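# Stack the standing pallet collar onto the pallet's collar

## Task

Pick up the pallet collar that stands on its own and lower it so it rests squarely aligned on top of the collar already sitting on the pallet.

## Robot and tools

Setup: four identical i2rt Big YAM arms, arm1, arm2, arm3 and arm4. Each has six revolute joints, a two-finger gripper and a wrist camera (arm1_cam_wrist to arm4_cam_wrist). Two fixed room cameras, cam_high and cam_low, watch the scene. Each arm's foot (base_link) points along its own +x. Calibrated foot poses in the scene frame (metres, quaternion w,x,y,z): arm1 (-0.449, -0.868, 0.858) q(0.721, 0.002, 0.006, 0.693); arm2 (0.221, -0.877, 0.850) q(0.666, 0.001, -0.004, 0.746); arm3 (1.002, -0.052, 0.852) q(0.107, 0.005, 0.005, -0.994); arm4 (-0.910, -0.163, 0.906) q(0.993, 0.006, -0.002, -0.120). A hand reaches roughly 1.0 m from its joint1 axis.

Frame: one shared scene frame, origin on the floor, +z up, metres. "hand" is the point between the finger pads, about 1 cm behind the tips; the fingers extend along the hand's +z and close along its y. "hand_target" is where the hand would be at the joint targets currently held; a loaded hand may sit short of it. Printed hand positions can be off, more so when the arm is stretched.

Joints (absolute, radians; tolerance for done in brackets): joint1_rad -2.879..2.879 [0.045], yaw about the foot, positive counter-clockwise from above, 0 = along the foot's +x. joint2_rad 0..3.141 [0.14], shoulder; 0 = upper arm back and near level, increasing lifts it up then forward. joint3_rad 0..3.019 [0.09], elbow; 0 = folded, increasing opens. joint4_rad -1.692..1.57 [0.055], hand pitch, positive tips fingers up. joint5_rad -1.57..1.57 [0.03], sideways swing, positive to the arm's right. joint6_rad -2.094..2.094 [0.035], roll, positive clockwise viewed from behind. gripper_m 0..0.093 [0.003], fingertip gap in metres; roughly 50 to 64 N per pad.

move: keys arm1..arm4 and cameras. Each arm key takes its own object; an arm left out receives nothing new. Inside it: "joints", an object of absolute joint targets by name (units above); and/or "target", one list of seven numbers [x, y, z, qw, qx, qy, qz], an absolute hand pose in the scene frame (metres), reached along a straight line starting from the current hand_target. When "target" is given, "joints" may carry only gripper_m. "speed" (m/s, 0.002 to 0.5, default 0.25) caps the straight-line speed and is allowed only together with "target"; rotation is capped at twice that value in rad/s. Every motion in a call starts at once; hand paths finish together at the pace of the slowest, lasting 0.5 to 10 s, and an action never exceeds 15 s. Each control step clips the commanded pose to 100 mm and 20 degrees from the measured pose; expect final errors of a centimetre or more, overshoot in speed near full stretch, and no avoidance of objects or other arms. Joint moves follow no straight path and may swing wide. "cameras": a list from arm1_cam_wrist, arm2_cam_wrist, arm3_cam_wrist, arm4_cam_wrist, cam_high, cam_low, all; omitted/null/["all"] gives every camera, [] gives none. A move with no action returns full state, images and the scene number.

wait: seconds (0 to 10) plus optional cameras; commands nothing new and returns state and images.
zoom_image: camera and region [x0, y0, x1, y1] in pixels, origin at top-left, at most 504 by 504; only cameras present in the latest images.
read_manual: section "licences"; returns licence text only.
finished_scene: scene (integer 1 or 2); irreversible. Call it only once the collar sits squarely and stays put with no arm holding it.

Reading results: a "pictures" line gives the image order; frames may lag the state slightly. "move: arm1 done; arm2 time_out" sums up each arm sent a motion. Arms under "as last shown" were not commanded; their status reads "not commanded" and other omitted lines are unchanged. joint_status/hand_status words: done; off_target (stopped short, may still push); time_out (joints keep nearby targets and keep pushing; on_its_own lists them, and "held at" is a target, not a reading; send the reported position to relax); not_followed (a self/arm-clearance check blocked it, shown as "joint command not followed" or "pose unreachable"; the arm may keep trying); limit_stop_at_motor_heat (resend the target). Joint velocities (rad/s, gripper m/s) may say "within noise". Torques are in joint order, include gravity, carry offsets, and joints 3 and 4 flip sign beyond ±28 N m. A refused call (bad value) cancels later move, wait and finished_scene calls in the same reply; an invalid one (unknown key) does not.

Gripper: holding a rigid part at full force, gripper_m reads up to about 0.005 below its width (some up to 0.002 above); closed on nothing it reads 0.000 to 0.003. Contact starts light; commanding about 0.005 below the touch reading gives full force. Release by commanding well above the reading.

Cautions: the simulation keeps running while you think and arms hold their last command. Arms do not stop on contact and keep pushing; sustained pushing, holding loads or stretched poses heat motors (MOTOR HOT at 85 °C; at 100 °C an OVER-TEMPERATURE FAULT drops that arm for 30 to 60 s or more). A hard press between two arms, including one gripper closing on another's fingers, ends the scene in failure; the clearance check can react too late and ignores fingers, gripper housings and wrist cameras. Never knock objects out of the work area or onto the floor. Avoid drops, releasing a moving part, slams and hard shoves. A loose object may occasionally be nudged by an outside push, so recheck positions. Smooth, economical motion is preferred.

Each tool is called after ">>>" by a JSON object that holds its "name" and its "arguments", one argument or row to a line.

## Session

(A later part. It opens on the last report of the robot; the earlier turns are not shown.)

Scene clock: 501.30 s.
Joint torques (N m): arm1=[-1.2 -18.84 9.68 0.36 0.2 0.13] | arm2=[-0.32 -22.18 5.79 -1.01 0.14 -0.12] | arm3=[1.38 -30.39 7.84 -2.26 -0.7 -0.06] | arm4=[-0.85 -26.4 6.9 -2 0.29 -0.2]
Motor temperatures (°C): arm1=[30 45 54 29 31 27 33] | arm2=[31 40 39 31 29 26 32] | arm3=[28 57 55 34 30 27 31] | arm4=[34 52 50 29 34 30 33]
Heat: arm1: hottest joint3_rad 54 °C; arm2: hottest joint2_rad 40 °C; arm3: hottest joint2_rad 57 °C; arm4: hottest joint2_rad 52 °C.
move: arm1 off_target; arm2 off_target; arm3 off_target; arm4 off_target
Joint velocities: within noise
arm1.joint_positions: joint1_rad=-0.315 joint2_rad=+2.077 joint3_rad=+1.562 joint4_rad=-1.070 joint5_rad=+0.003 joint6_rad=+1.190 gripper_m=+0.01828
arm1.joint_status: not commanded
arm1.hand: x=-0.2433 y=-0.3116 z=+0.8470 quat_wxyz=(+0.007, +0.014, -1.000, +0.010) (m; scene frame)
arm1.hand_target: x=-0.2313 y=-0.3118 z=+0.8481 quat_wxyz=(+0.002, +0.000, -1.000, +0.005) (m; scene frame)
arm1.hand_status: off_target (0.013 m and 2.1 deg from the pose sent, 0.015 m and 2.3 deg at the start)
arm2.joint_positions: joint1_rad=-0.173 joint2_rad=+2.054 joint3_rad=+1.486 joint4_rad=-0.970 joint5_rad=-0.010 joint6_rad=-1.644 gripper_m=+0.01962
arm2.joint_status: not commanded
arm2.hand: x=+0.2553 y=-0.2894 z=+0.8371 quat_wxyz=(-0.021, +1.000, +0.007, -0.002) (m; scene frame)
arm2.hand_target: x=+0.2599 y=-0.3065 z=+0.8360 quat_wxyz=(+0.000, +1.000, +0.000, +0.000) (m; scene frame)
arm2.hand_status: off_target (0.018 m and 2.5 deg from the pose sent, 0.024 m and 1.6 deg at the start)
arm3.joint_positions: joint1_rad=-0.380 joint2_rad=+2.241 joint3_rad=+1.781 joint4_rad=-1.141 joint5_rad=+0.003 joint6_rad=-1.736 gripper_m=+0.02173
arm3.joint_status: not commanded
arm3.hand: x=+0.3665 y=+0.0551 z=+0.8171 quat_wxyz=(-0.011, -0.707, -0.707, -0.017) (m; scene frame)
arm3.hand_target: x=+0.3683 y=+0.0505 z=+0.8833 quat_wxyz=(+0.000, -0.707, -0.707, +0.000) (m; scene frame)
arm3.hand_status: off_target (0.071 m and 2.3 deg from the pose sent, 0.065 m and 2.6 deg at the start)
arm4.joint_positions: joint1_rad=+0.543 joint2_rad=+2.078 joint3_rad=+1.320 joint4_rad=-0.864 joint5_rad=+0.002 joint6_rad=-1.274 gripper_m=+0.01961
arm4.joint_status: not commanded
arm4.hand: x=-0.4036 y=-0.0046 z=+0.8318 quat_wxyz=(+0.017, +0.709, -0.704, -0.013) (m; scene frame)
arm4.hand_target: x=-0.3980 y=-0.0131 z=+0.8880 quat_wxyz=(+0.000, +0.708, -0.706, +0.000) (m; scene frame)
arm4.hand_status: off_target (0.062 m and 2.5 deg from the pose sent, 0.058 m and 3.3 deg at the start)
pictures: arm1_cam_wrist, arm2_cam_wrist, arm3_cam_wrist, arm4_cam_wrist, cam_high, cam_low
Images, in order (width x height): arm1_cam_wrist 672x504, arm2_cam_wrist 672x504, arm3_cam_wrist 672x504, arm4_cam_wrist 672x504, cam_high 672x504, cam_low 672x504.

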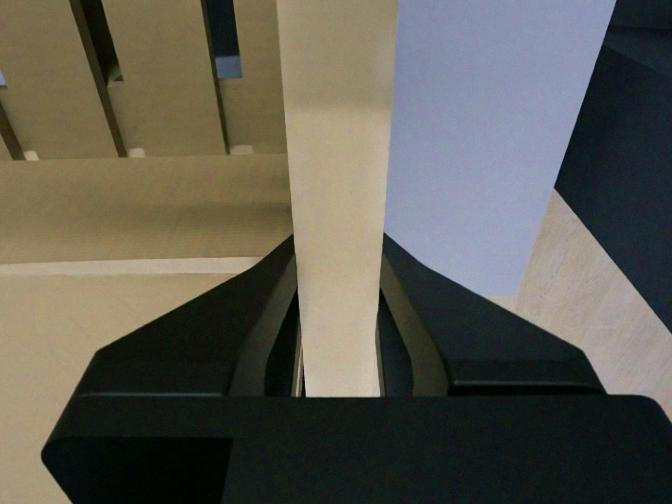

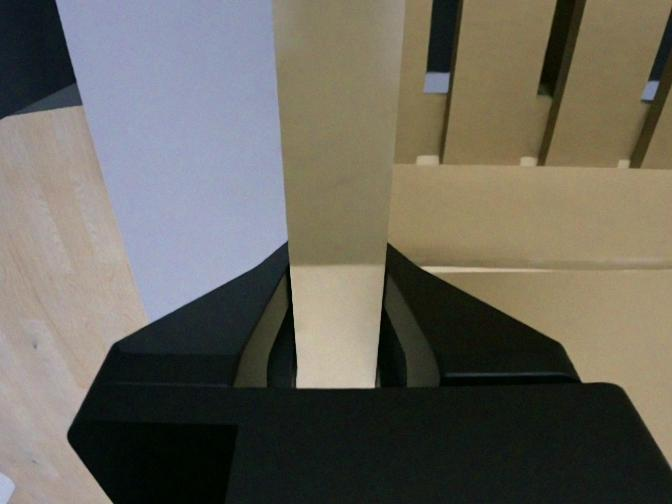

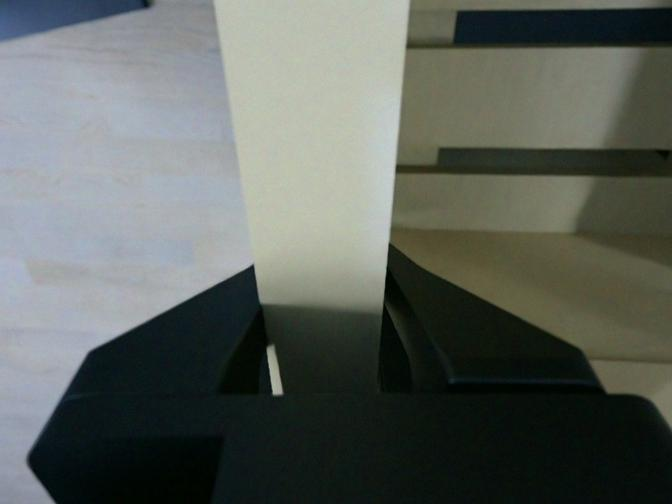

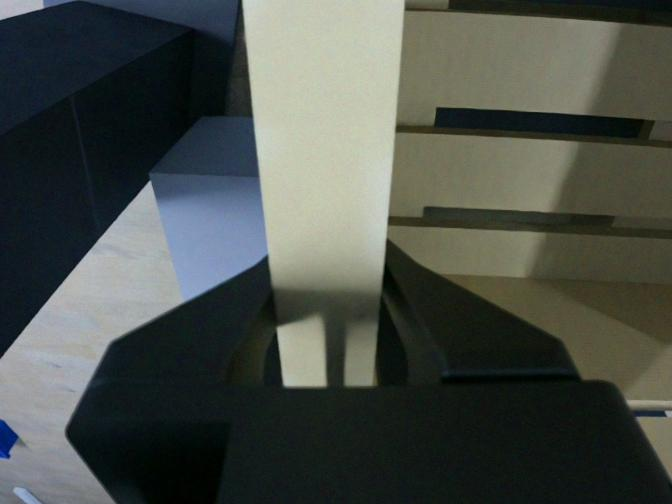

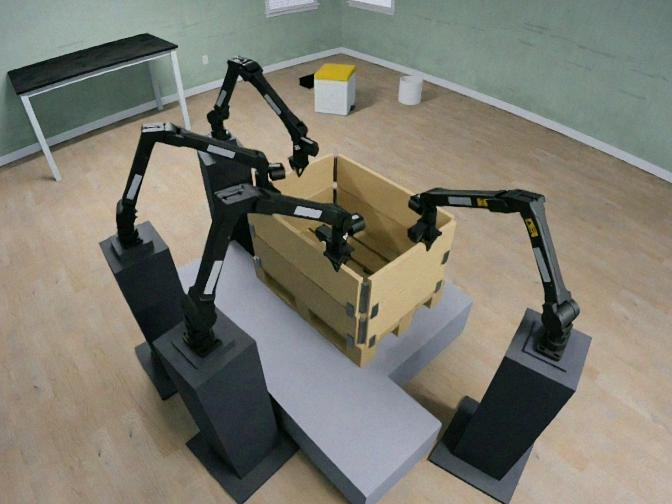

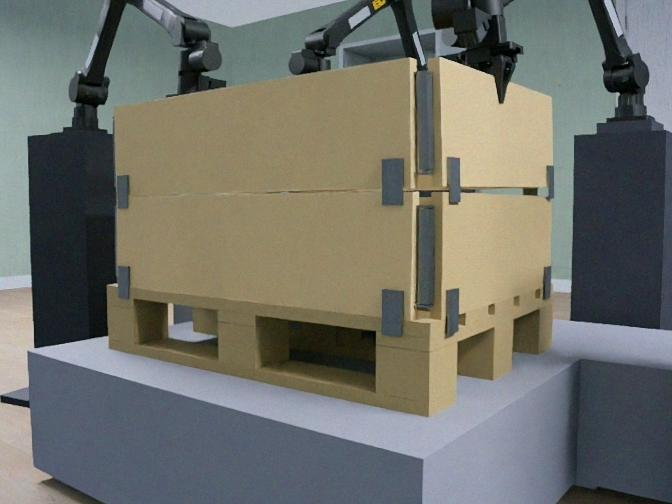

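>>> {"name": "move", "arguments": {
  "arm1": {"target":[-0.2313,-0.3118,0.826,0,0,1,0],"speed":0.03},
  "arm2": {"target":[0.2599,-0.3065,0.815,0,1,0.0,0],"speed":0.03},
  "arm3": {"target":[0.3683,0.0505,0.853,0,0.7071,0.7071,0],"speed":0.03},
  "arm4": {"target":[-0.3975,-0.0131,0.857,0,-0.7071,0.7071,0],"speed":0.03}
}}

>>> {"name": "zoom_image", "arguments": {
  "camera": "cam_low",
  "region": [350, 20, 600, 360]
}}

>>> {"name": "zoom_image", "arguments": {
  "camera": "cam_high",
  "region": [220, 130, 480, 370]
}}

Scene clock: 506.17 s.
Joint torques (N m): arm1=[-1.03 -18.2 9.62 0.81 0.24 0.13] | arm2=[-0.26 -20.89 6.22 -0.72 0.07 -0.12] | arm3=[1.08 -27.28 7.2 -1.24 -0.46 -0.06] | arm4=[-0.97 -23.36 6.9 -1.16 0.33 -0.14]
Motor temperatures (°C): arm1=[30 44 54 29 31 27 33] | arm2=[31 41 38 31 29 26 32] | arm3=[28 57 54 34 30 27 31] | arm4=[34 51 49 29 34 30 33]
Heat: arm1: hottest joint3_rad 54 °C; arm2: hottest joint2_rad 41 °C; arm3: hottest joint2_rad 57 °C; arm4: hottest joint2_rad 51 °C.
move: arm1 off_target; arm2 off_target; arm3 off_target; arm4 off_target
Joint velocities: within noise
arm1.joint_positions: joint1_rad=-0.317 joint2_rad=+2.092 joint3_rad=+1.533 joint4_rad=-1.019 joint5_rad=+0.003 joint6_rad=+1.189 gripper_m=+0.01828
arm1.joint_status: not commanded
arm1.hand: x=-0.2430 y=-0.3142 z=+0.8292 quat_wxyz=(+0.005, +0.013, -1.000, +0.006) (m; scene frame)
arm1.hand_target: x=-0.2314 y=-0.3121 z=+0.8261 quat_wxyz=(+0.000, +0.000, -1.000, +0.000) (m; scene frame)
arm1.hand_status: off_target (0.012 m and 1.8 deg from the pose sent, 0.024 m and 2.1 deg at the start)
arm2.joint_positions: joint1_rad=-0.173 joint2_rad=+2.070 joint3_rad=+1.467 joint4_rad=-0.934 joint5_rad=-0.009 joint6_rad=-1.644 gripper_m=+0.01962
arm2.joint_status: not commanded
arm2.hand: x=+0.2555 y=-0.2921 z=+0.8217 quat_wxyz=(-0.020, +1.000, +0.007, -0.001) (m; scene frame)
arm2.hand_target: x=+0.2597 y=-0.3064 z=+0.8150 quat_wxyz=(+0.000, +1.000, +0.000, +0.000) (m; scene frame)
arm2.hand_status: off_target (0.017 m and 2.5 deg from the pose sent, 0.028 m and 2.5 deg at the start)
arm3.joint_positions: joint1_rad=-0.376 joint2_rad=+2.241 joint3_rad=+1.759 joint4_rad=-1.107 joint5_rad=-0.004 joint6_rad=-1.736 gripper_m=+0.02125
arm3.joint_status: not commanded
arm3.hand: x=+0.3669 y=+0.0515 z=+0.8095 quat_wxyz=(-0.008, -0.706, -0.708, -0.011) (m; scene frame)
arm3.hand_target: x=+0.3686 y=+0.0504 z=+0.8510 quat_wxyz=(-0.001, -0.707, -0.707, +0.000) (m; scene frame)
arm3.hand_status: off_target (0.044 m and 1.5 deg from the pose sent, 0.036 m and 2.3 deg at the start)
arm4.joint_positions: joint1_rad=+0.543 joint2_rad=+2.093 joint3_rad=+1.300 joint4_rad=-0.815 joint5_rad=+0.000 joint6_rad=-1.283 gripper_m=+0.01947
arm4.joint_status: not commanded
arm4.hand: x=-0.4047 y=-0.0047 z=+0.8187 quat_wxyz=(+0.010, +0.713, -0.701, -0.011) (m; scene frame)
arm4.hand_target: x=-0.3979 y=-0.0129 z=+0.8549 quat_wxyz=(+0.000, +0.708, -0.706, +0.000) (m; scene frame)
arm4.hand_status: off_target (0.040 m and 1.9 deg from the pose sent, 0.027 m and 2.5 deg at the start)
pictures: arm1_cam_wrist, arm2_cam_wrist, arm3_cam_wrist, arm4_cam_wrist, cam_high, cam_low
Images, in order (width x height): arm1_cam_wrist 672x504, arm2_cam_wrist 672x504, arm3_cam_wrist 672x504, arm4_cam_wrist 672x504, cam_high 672x504, cam_low 672x504.

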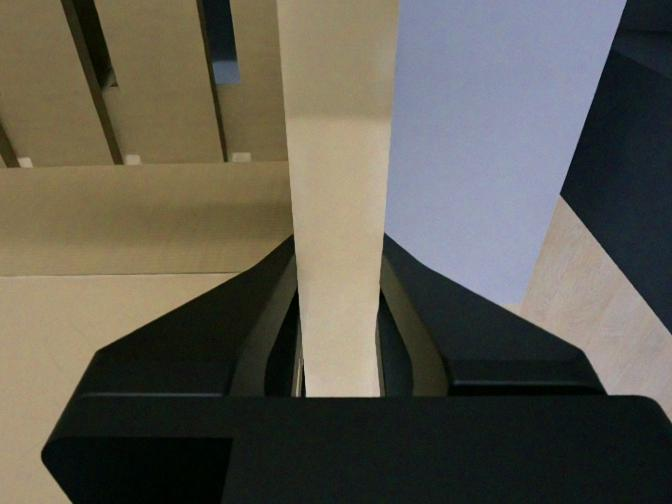

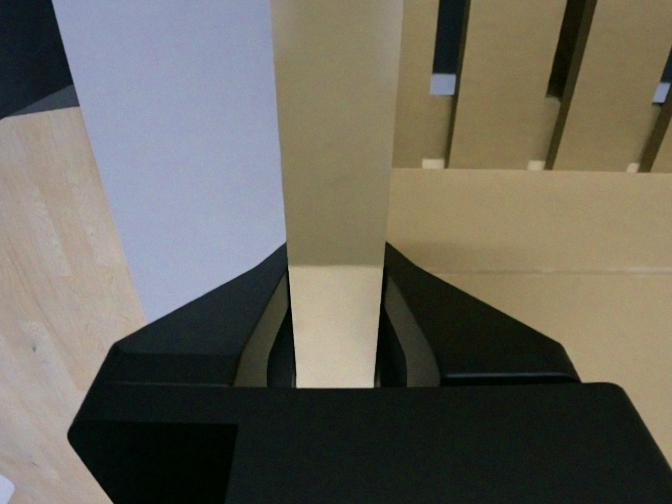

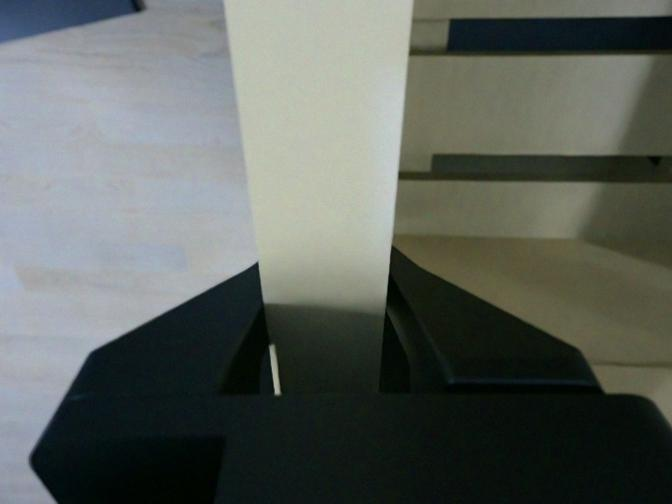

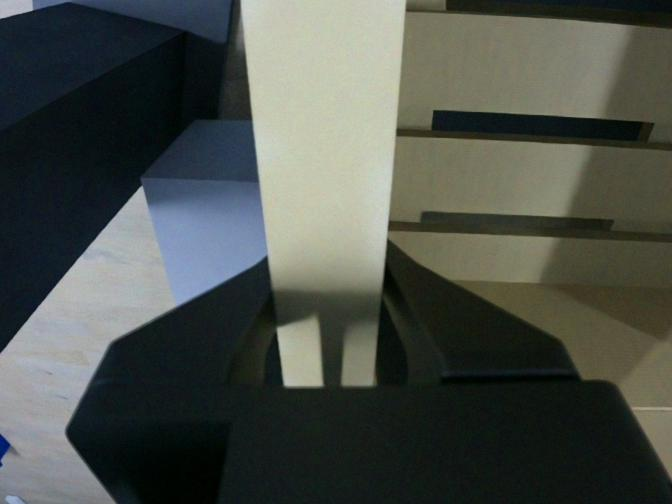

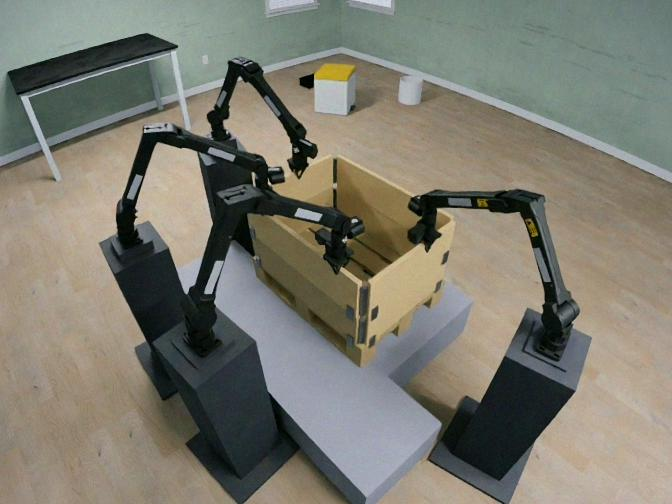

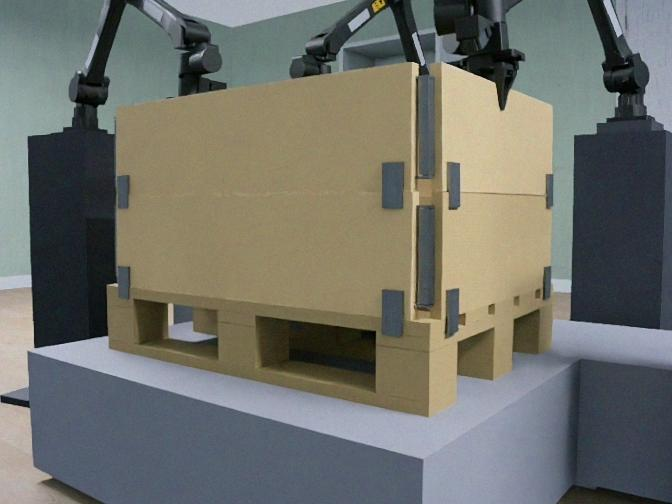

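Scaled by 1.482 from the camera's 672x504 image, which has a finer 960x720 frame.

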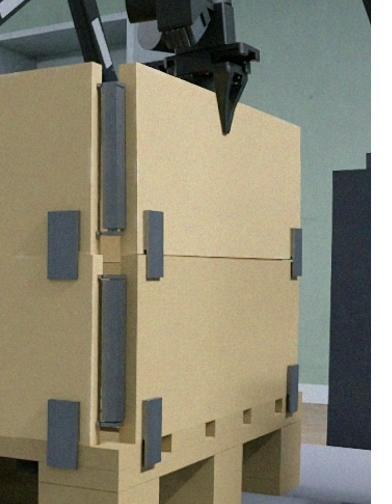

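Scaled by 1.938 from the camera's 672x504 image, which has a finer 960x720 frame.

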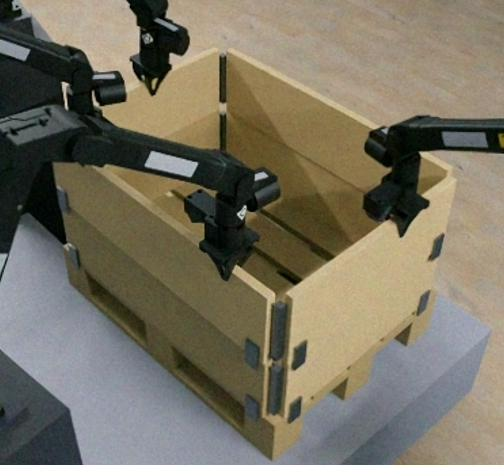

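>>> {"name": "move", "arguments": {
  "arm1": {"target":[-0.2380,-0.3130,0.812,0,0,1,0],"speed":0.03},
  "arm2": {"target":[0.2575,-0.300,0.803,0,1,0.0,0],"speed":0.03},
  "arm3": {"target":[0.3675,0.0505,0.815,0,0.7071,0.7071,0],"speed":0.03},
  "arm4": {"target":[-0.4010,-0.009,0.818,0,-0.7071,0.7071,0],"speed":0.03},
  "cameras": ["cam_low","cam_high"]
}}

>>> {"name": "zoom_image", "arguments": {
  "camera": "cam_low",
  "region": [350, 20, 600, 360]
}}

Scene clock: 511.70 s.
Joint torques (N m): arm1=[-0.26 -17.2 8.46 1.62 0.21 0.23] | arm2=[0.03 -18.49 7.57 -0.25 0.08 -0.07] | arm3=[1.03 -22.77 6.98 0.2 -0.36 -0.04] | arm4=[-0.26 -18.73 6.64 0.49 0.24 -0.02]
Motor temperatures (°C): arm1=[30 44 53 29 31 27 33] | arm2=[31 41 38 31 29 26 32] | arm3=[28 57 53 34 30 27 31] | arm4=[34 51 49 29 34 30 33]
Heat: arm1: hottest joint3_rad 53 °C; arm2: hottest joint2_rad 41 °C; arm3: hottest joint2_rad 57 °C; arm4: hottest joint2_rad 51 °C.
move: arm1 off_target; arm2 off_target; arm3 done; arm4 done
Joint velocities: within noise
arm1.joint_positions: joint1_rad=-0.317 joint2_rad=+2.092 joint3_rad=+1.524 joint4_rad=-1.005 joint5_rad=+0.003 joint6_rad=+1.189 gripper_m=+0.01828
arm1.joint_status: not commanded
arm1.hand: x=-0.2433 y=-0.3150 z=+0.8260 quat_wxyz=(+0.005, +0.013, -1.000, +0.004) (m; scene frame)
arm1.hand_target: x=-0.2383 y=-0.3137 z=+0.8121 quat_wxyz=(+0.000, +0.000, -1.000, +0.001) (m; scene frame)
arm1.hand_status: off_target (0.015 m and 1.7 deg from the pose sent, 0.018 m and 1.8 deg at the start)
arm2.joint_positions: joint1_rad=-0.173 joint2_rad=+2.072 joint3_rad=+1.467 joint4_rad=-0.933 joint5_rad=-0.009 joint6_rad=-1.644 gripper_m=+0.01962
arm2.joint_status: not commanded
arm2.hand: x=+0.2553 y=-0.2919 z=+0.8209 quat_wxyz=(-0.020, +1.000, +0.007, -0.001) (m; scene frame)
arm2.hand_target: x=+0.2574 y=-0.3006 z=+0.8035 quat_wxyz=(+0.000, +1.000, +0.000, +0.000) (m; scene frame)
arm2.hand_status: off_target (0.020 m and 2.5 deg from the pose sent, 0.020 m and 2.5 deg at the start)
arm3.joint_positions: joint1_rad=-0.376 joint2_rad=+2.237 joint3_rad=+1.739 joint4_rad=-1.077 joint5_rad=-0.005 joint6_rad=-1.736 gripper_m=+0.02106
arm3.joint_status: not commanded
arm3.hand: x=+0.3672 y=+0.0513 z=+0.8055 quat_wxyz=(-0.002, -0.706, -0.708, -0.006) (m; scene frame)
arm3.hand_target: x=+0.3678 y=+0.0506 z=+0.8148 quat_wxyz=(+0.000, -0.707, -0.707, -0.001) (m; scene frame)
arm3.hand_status: done (0.010 m and 0.7 deg from the pose sent, 0.006 m and 1.5 deg at the start)
arm4.joint_positions: joint1_rad=+0.543 joint2_rad=+2.094 joint3_rad=+1.285 joint4_rad=-0.783 joint5_rad=+0.002 joint6_rad=-1.283 gripper_m=+0.01921
arm4.joint_status: not commanded
arm4.hand: x=-0.4050 y=-0.0051 z=+0.8138 quat_wxyz=(+0.003, +0.713, -0.702, -0.006) (m; scene frame)
arm4.hand_target: x=-0.4014 y=-0.0090 z=+0.8181 quat_wxyz=(+0.001, +0.707, -0.707, -0.001) (m; scene frame)
arm4.hand_status: done (0.007 m and 1.2 deg from the pose sent, 0.006 m and 1.9 deg at the start)
pictures: cam_high, cam_low
Images, in order (width x height): cam_high 672x504, cam_low 672x504.

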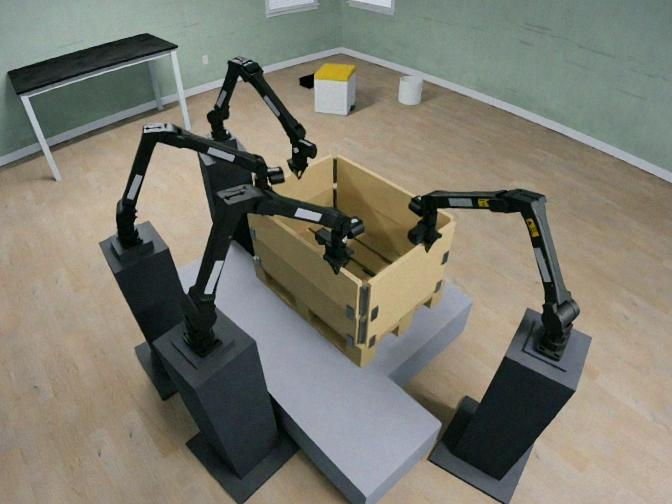

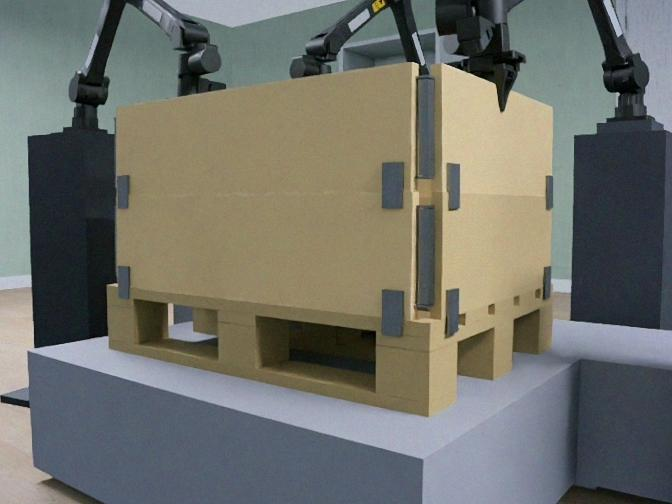

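Scaled by 1.482 from the camera's 672x504 image, which has a finer 960x720 frame.

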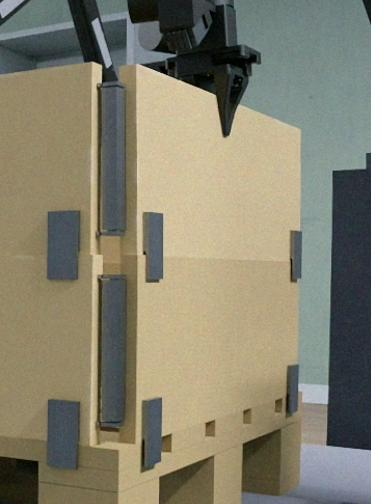

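Fully seated. Release and retreat upward.

>>> {"name": "move", "arguments": {
  "arm1": {"joints":{"gripper_m":0.06}},
  "arm2": {"joints":{"gripper_m":0.06}},
  "arm3": {"joints":{"gripper_m":0.06}},
  "arm4": {"joints":{"gripper_m":0.06}}
}}

>>> {"name": "move", "arguments": {
  "arm1": {"target":[-0.2430,-0.315,0.95,0,0,1,0],"speed":0.1},
  "arm2": {"target":[0.2553,-0.292,0.94,0,1,0.0,0],"speed":0.1},
  "arm3": {"target":[0.3672,0.0513,0.94,0,0.7071,0.7071,0],"speed":0.1},
  "arm4": {"target":[-0.4050,-0.005,0.95,0,-0.7071,0.7071,0],"speed":0.1}
}}

Scene clock: 516.30 s.
Joint torques (N m): arm1=[-0.32 -17.85 8.51 0.66 0.12 0.12] | arm2=[0.03 -19.72 7.88 -0.28 -0.02 -0.08] | arm3=[1.14 -22.53 7.6 0.16 -0.19 -0.04] | arm4=[-0.32 -18.67 6.69 0.46 0.03 -0.03]
Motor temperatures (°C): arm1=[30 44 52 29 31 27 33] | arm2=[31 41 38 30 29 26 32] | arm3=[28 56 52 34 30 27 31] | arm4=[34 49 48 29 34 29 33]
Heat: arm1: hottest joint3_rad 52 °C; arm2: hottest joint2_rad 41 °C; arm3: hottest joint2_rad 56 °C; arm4: hottest joint2_rad 49 °C.
move: arm1 done; arm2 done; arm3 done; arm4 done
Joint velocities: within noise
arm1.joint_positions: joint1_rad=-0.317 joint2_rad=+2.100 joint3_rad=+1.524 joint4_rad=-0.982 joint5_rad=+0.006 joint6_rad=+1.196 gripper_m=+0.05987
arm1.joint_status: all done
arm1.hand: x=-0.2414 y=-0.3113 z=+0.8214 quat_wxyz=(+0.000, +0.009, -1.000, -0.002) (m; scene frame)
arm1.hand_target: x=-0.2382 y=-0.3137 z=+0.8122 quat_wxyz=(+0.000, +0.001, -1.000, +0.001) (m; scene frame)
arm1.hand_status: not commanded
arm2.joint_positions: joint1_rad=-0.173 joint2_rad=+2.086 joint3_rad=+1.461 joint4_rad=-0.945 joint5_rad=+0.003 joint6_rad=-1.644 gripper_m=+0.05989
arm2.joint_status: all done
arm2.hand: x=+0.2569 y=-0.3001 z=+0.8109 quat_wxyz=(-0.004, +1.000, +0.007, +0.004) (m; scene frame)
arm2.hand_target: x=+0.2590 y=-0.3035 z=+0.8034 quat_wxyz=(+0.006, +1.000, +0.000, +0.005) (m; scene frame)
arm2.hand_status: not commanded
arm3.joint_positions: joint1_rad=-0.376 joint2_rad=+2.235 joint3_rad=+1.730 joint4_rad=-1.089 joint5_rad=-0.010 joint6_rad=-1.736 gripper_m=+0.05992
arm3.joint_status: all done
arm3.hand: x=+0.3734 y=+0.0495 z=+0.8035 quat_wxyz=(-0.011, -0.706, -0.708, -0.010) (m; scene frame)
arm3.hand_target: x=+0.3708 y=+0.0500 z=+0.8148 quat_wxyz=(-0.006, -0.707, -0.707, -0.004) (m; scene frame)
arm3.hand_status: not commanded
arm4.joint_positions: joint1_rad=+0.542 joint2_rad=+2.094 joint3_rad=+1.284 joint4_rad=-0.795 joint5_rad=+0.019 joint6_rad=-1.283 gripper_m=+0.05991
arm4.joint_status: all done
arm4.hand: x=-0.4075 y=-0.0093 z=+0.8136 quat_wxyz=(+0.013, +0.712, -0.702, -0.002) (m; scene frame)
arm4.hand_target: x=-0.4038 y=-0.0119 z=+0.8180 quat_wxyz=(+0.009, +0.707, -0.707, +0.001) (m; scene frame)
arm4.hand_status: not commanded
pictures: arm1_cam_wrist, arm2_cam_wrist, arm3_cam_wrist, arm4_cam_wrist, cam_high, cam_low
Images, in order (width x height): arm1_cam_wrist 672x504, arm2_cam_wrist 672x504, arm3_cam_wrist 672x504, arm4_cam_wrist 672x504, cam_high 672x504, cam_low 672x504.

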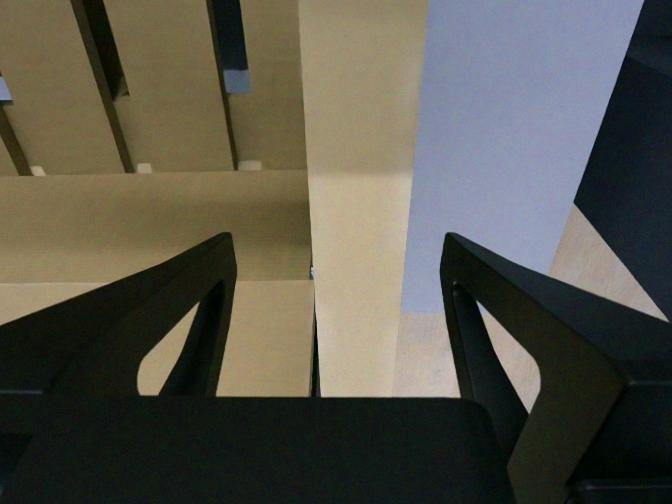

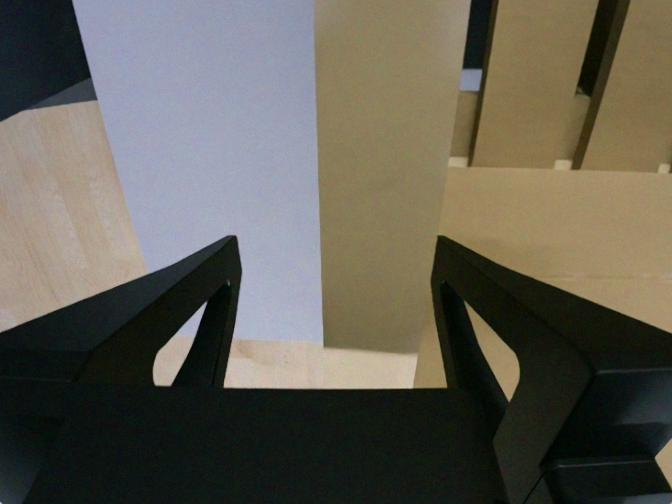

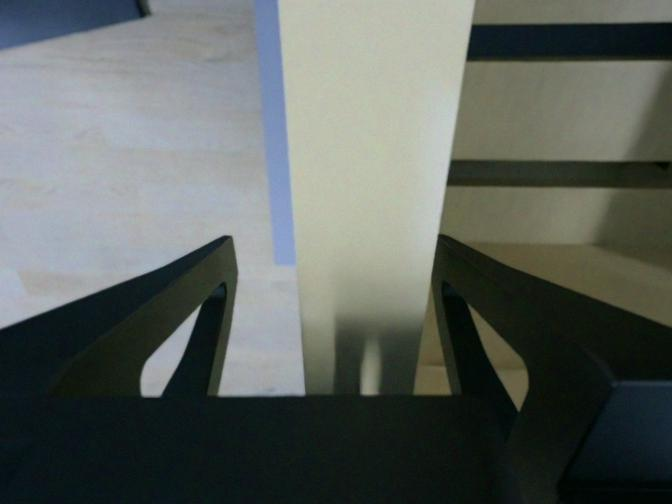

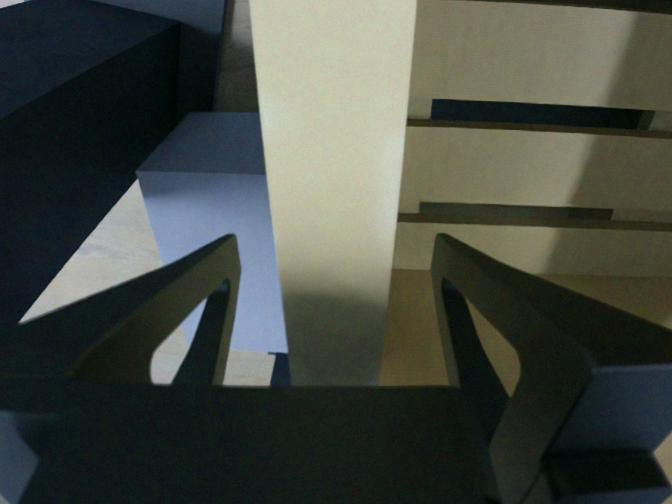

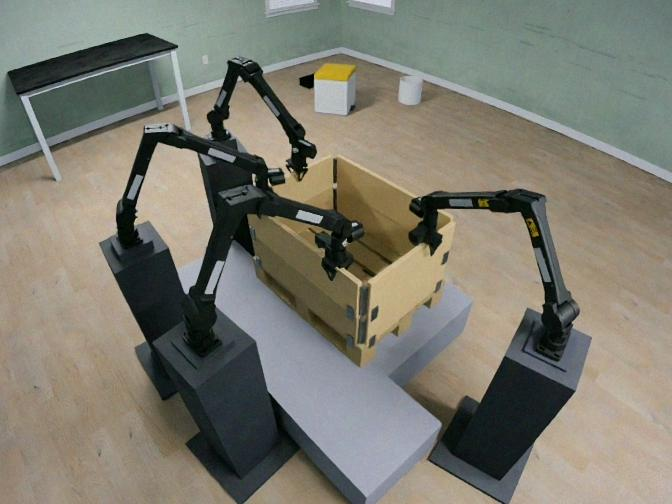

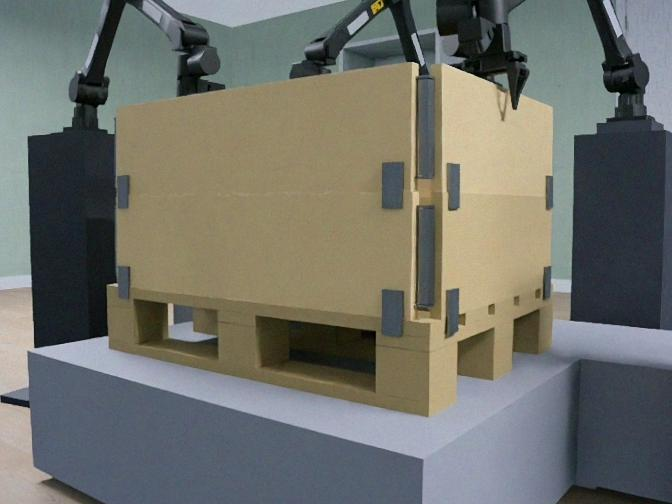

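Scene clock: 518.43 s.
Joint torques (N m): arm1=[0.44 -19.14 14.75 -0.44 0.1 0.14] | arm2=[0.32 -21.83 12.36 -0.5 -0.31 -0.06] | arm3=[0.85 -21.36 11.97 -0.12 -0.19 -0.08] | arm4=[0.79 -18.26 12.14 -0.13 -0.13 0.01]
Motor temperatures (°C): arm1=[30 44 52 29 31 27 33] | arm2=[31 41 38 30 29 26 32] | arm3=[28 56 52 34 29 27 31] | arm4=[34 49 48 29 34 29 33]
Heat: arm1: hottest joint3_rad 52 °C; arm2: hottest joint2_rad 41 °C; arm3: hottest joint2_rad 56 °C; arm4: hottest joint2_rad 49 °C.
move: arm1 off_target; arm2 off_target; arm3 off_target; arm4 off_target
Joint velocities: within noise
arm1.joint_positions: joint1_rad=-0.317 joint2_rad=+1.955 joint3_rad=+1.578 joint4_rad=-1.243 joint5_rad=+0.006 joint6_rad=+1.207 gripper_m=+0.05992
arm1.joint_status: not commanded
arm1.hand: x=-0.2491 y=-0.3344 z=+0.9226 quat_wxyz=(+0.011, +0.004, -1.000, +0.027) (m; scene frame)
arm1.hand_target: x=-0.2434 y=-0.3161 z=+0.9504 quat_wxyz=(+0.000, -0.001, -1.000, -0.001) (m; scene frame)
arm1.hand_status: off_target (0.034 m and 3.4 deg from the pose sent, 0.129 m and 1.1 deg at the start)
arm2.joint_positions: joint1_rad=-0.173 joint2_rad=+1.968 joint3_rad=+1.577 joint4_rad=-1.235 joint5_rad=-0.001 joint6_rad=-1.643 gripper_m=+0.05996
arm2.joint_status: not commanded
arm2.hand: x=+0.2553 y=-0.3077 z=+0.9161 quat_wxyz=(+0.024, +1.000, +0.006, +0.000) (m; scene frame)
arm2.hand_target: x=+0.2551 y=-0.2930 z=+0.9403 quat_wxyz=(+0.000, +1.000, +0.000, -0.001) (m; scene frame)
arm2.hand_status: off_target (0.029 m and 2.8 deg from the pose sent, 0.129 m and 1.0 deg at the start)
arm3.joint_positions: joint1_rad=-0.376 joint2_rad=+2.100 joint3_rad=+1.812 joint4_rad=-1.325 joint5_rad=-0.010 joint6_rad=-1.736 gripper_m=+0.05997
arm3.joint_status: not commanded
arm3.hand: x=+0.3823 y=+0.0466 z=+0.9162 quat_wxyz=(-0.019, -0.706, -0.708, -0.015) (m; scene frame)
arm3.hand_target: x=+0.3682 y=+0.0512 z=+0.9403 quat_wxyz=(+0.000, -0.707, -0.707, +0.000) (m; scene frame)
arm3.hand_status: off_target (0.029 m and 2.8 deg from the pose sent, 0.137 m and 1.7 deg at the start)
arm4.joint_positions: joint1_rad=+0.542 joint2_rad=+1.887 joint3_rad=+1.309 joint4_rad=-1.051 joint5_rad=+0.011 joint6_rad=-1.274 gripper_m=+0.05996
arm4.joint_status: not commanded
arm4.hand: x=-0.4229 y=-0.0139 z=+0.9265 quat_wxyz=(+0.022, +0.709, -0.705, -0.011) (m; scene frame)
arm4.hand_target: x=-0.4057 y=-0.0051 z=+0.9504 quat_wxyz=(-0.001, +0.707, -0.707, +0.000) (m; scene frame)
arm4.hand_status: off_target (0.031 m and 2.8 deg from the pose sent, 0.136 m and 1.8 deg at the start)
pictures: arm1_cam_wrist, arm2_cam_wrist, arm3_cam_wrist, arm4_cam_wrist, cam_high, cam_low
Images, in order (width x height): arm1_cam_wrist 672x504, arm2_cam_wrist 672x504, arm3_cam_wrist 672x504, arm4_cam_wrist 672x504, cam_high 672x504, cam_low 672x504.

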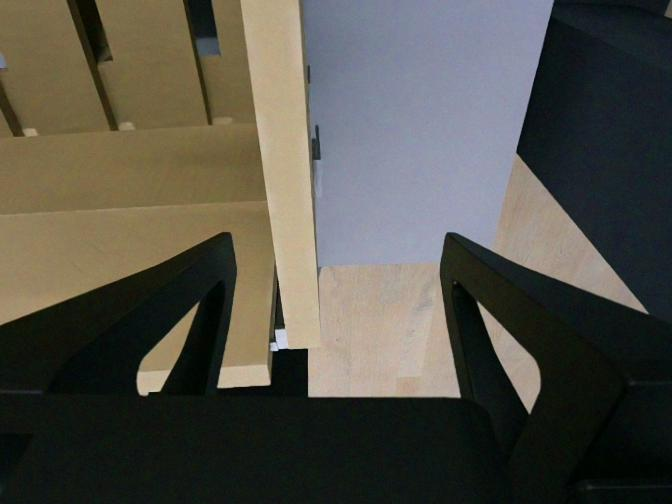

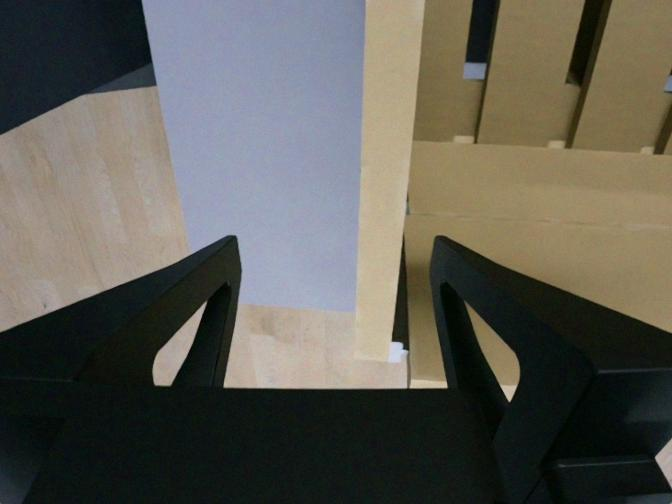

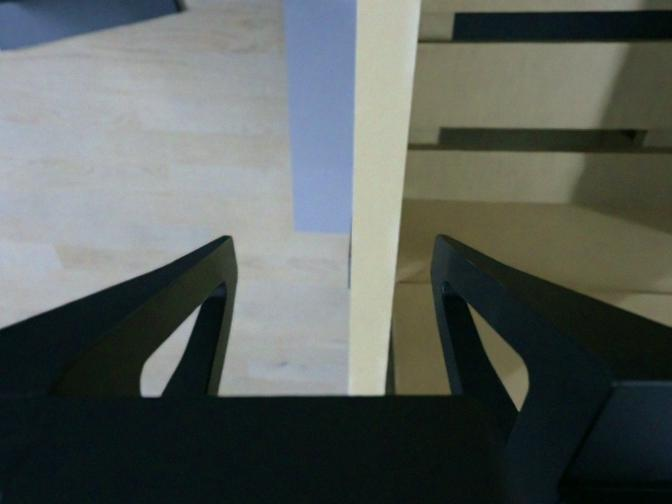

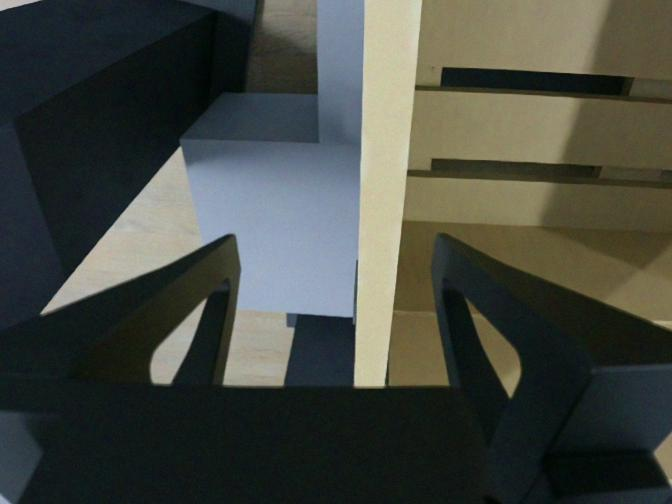

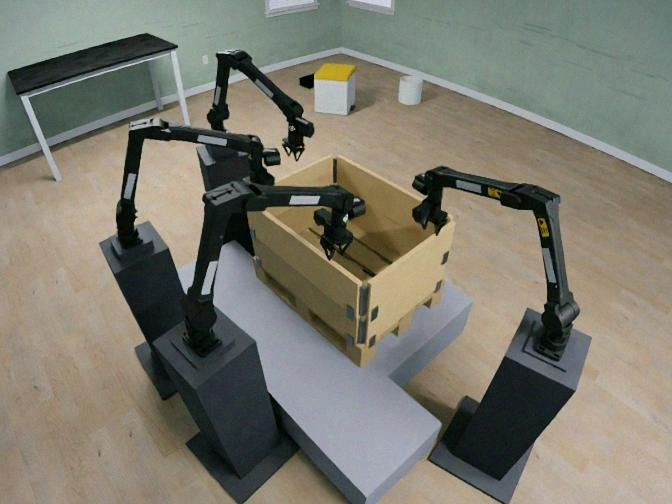

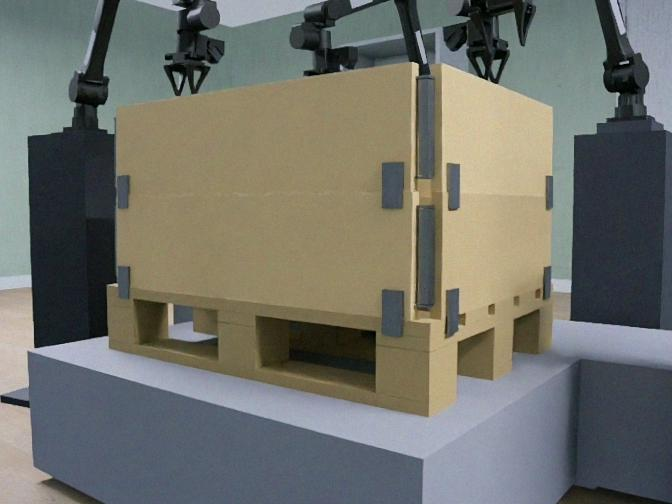

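>>> {"name": "finished_scene", "arguments": {
  "scene": 1
}}

The scene is finished: the task was done.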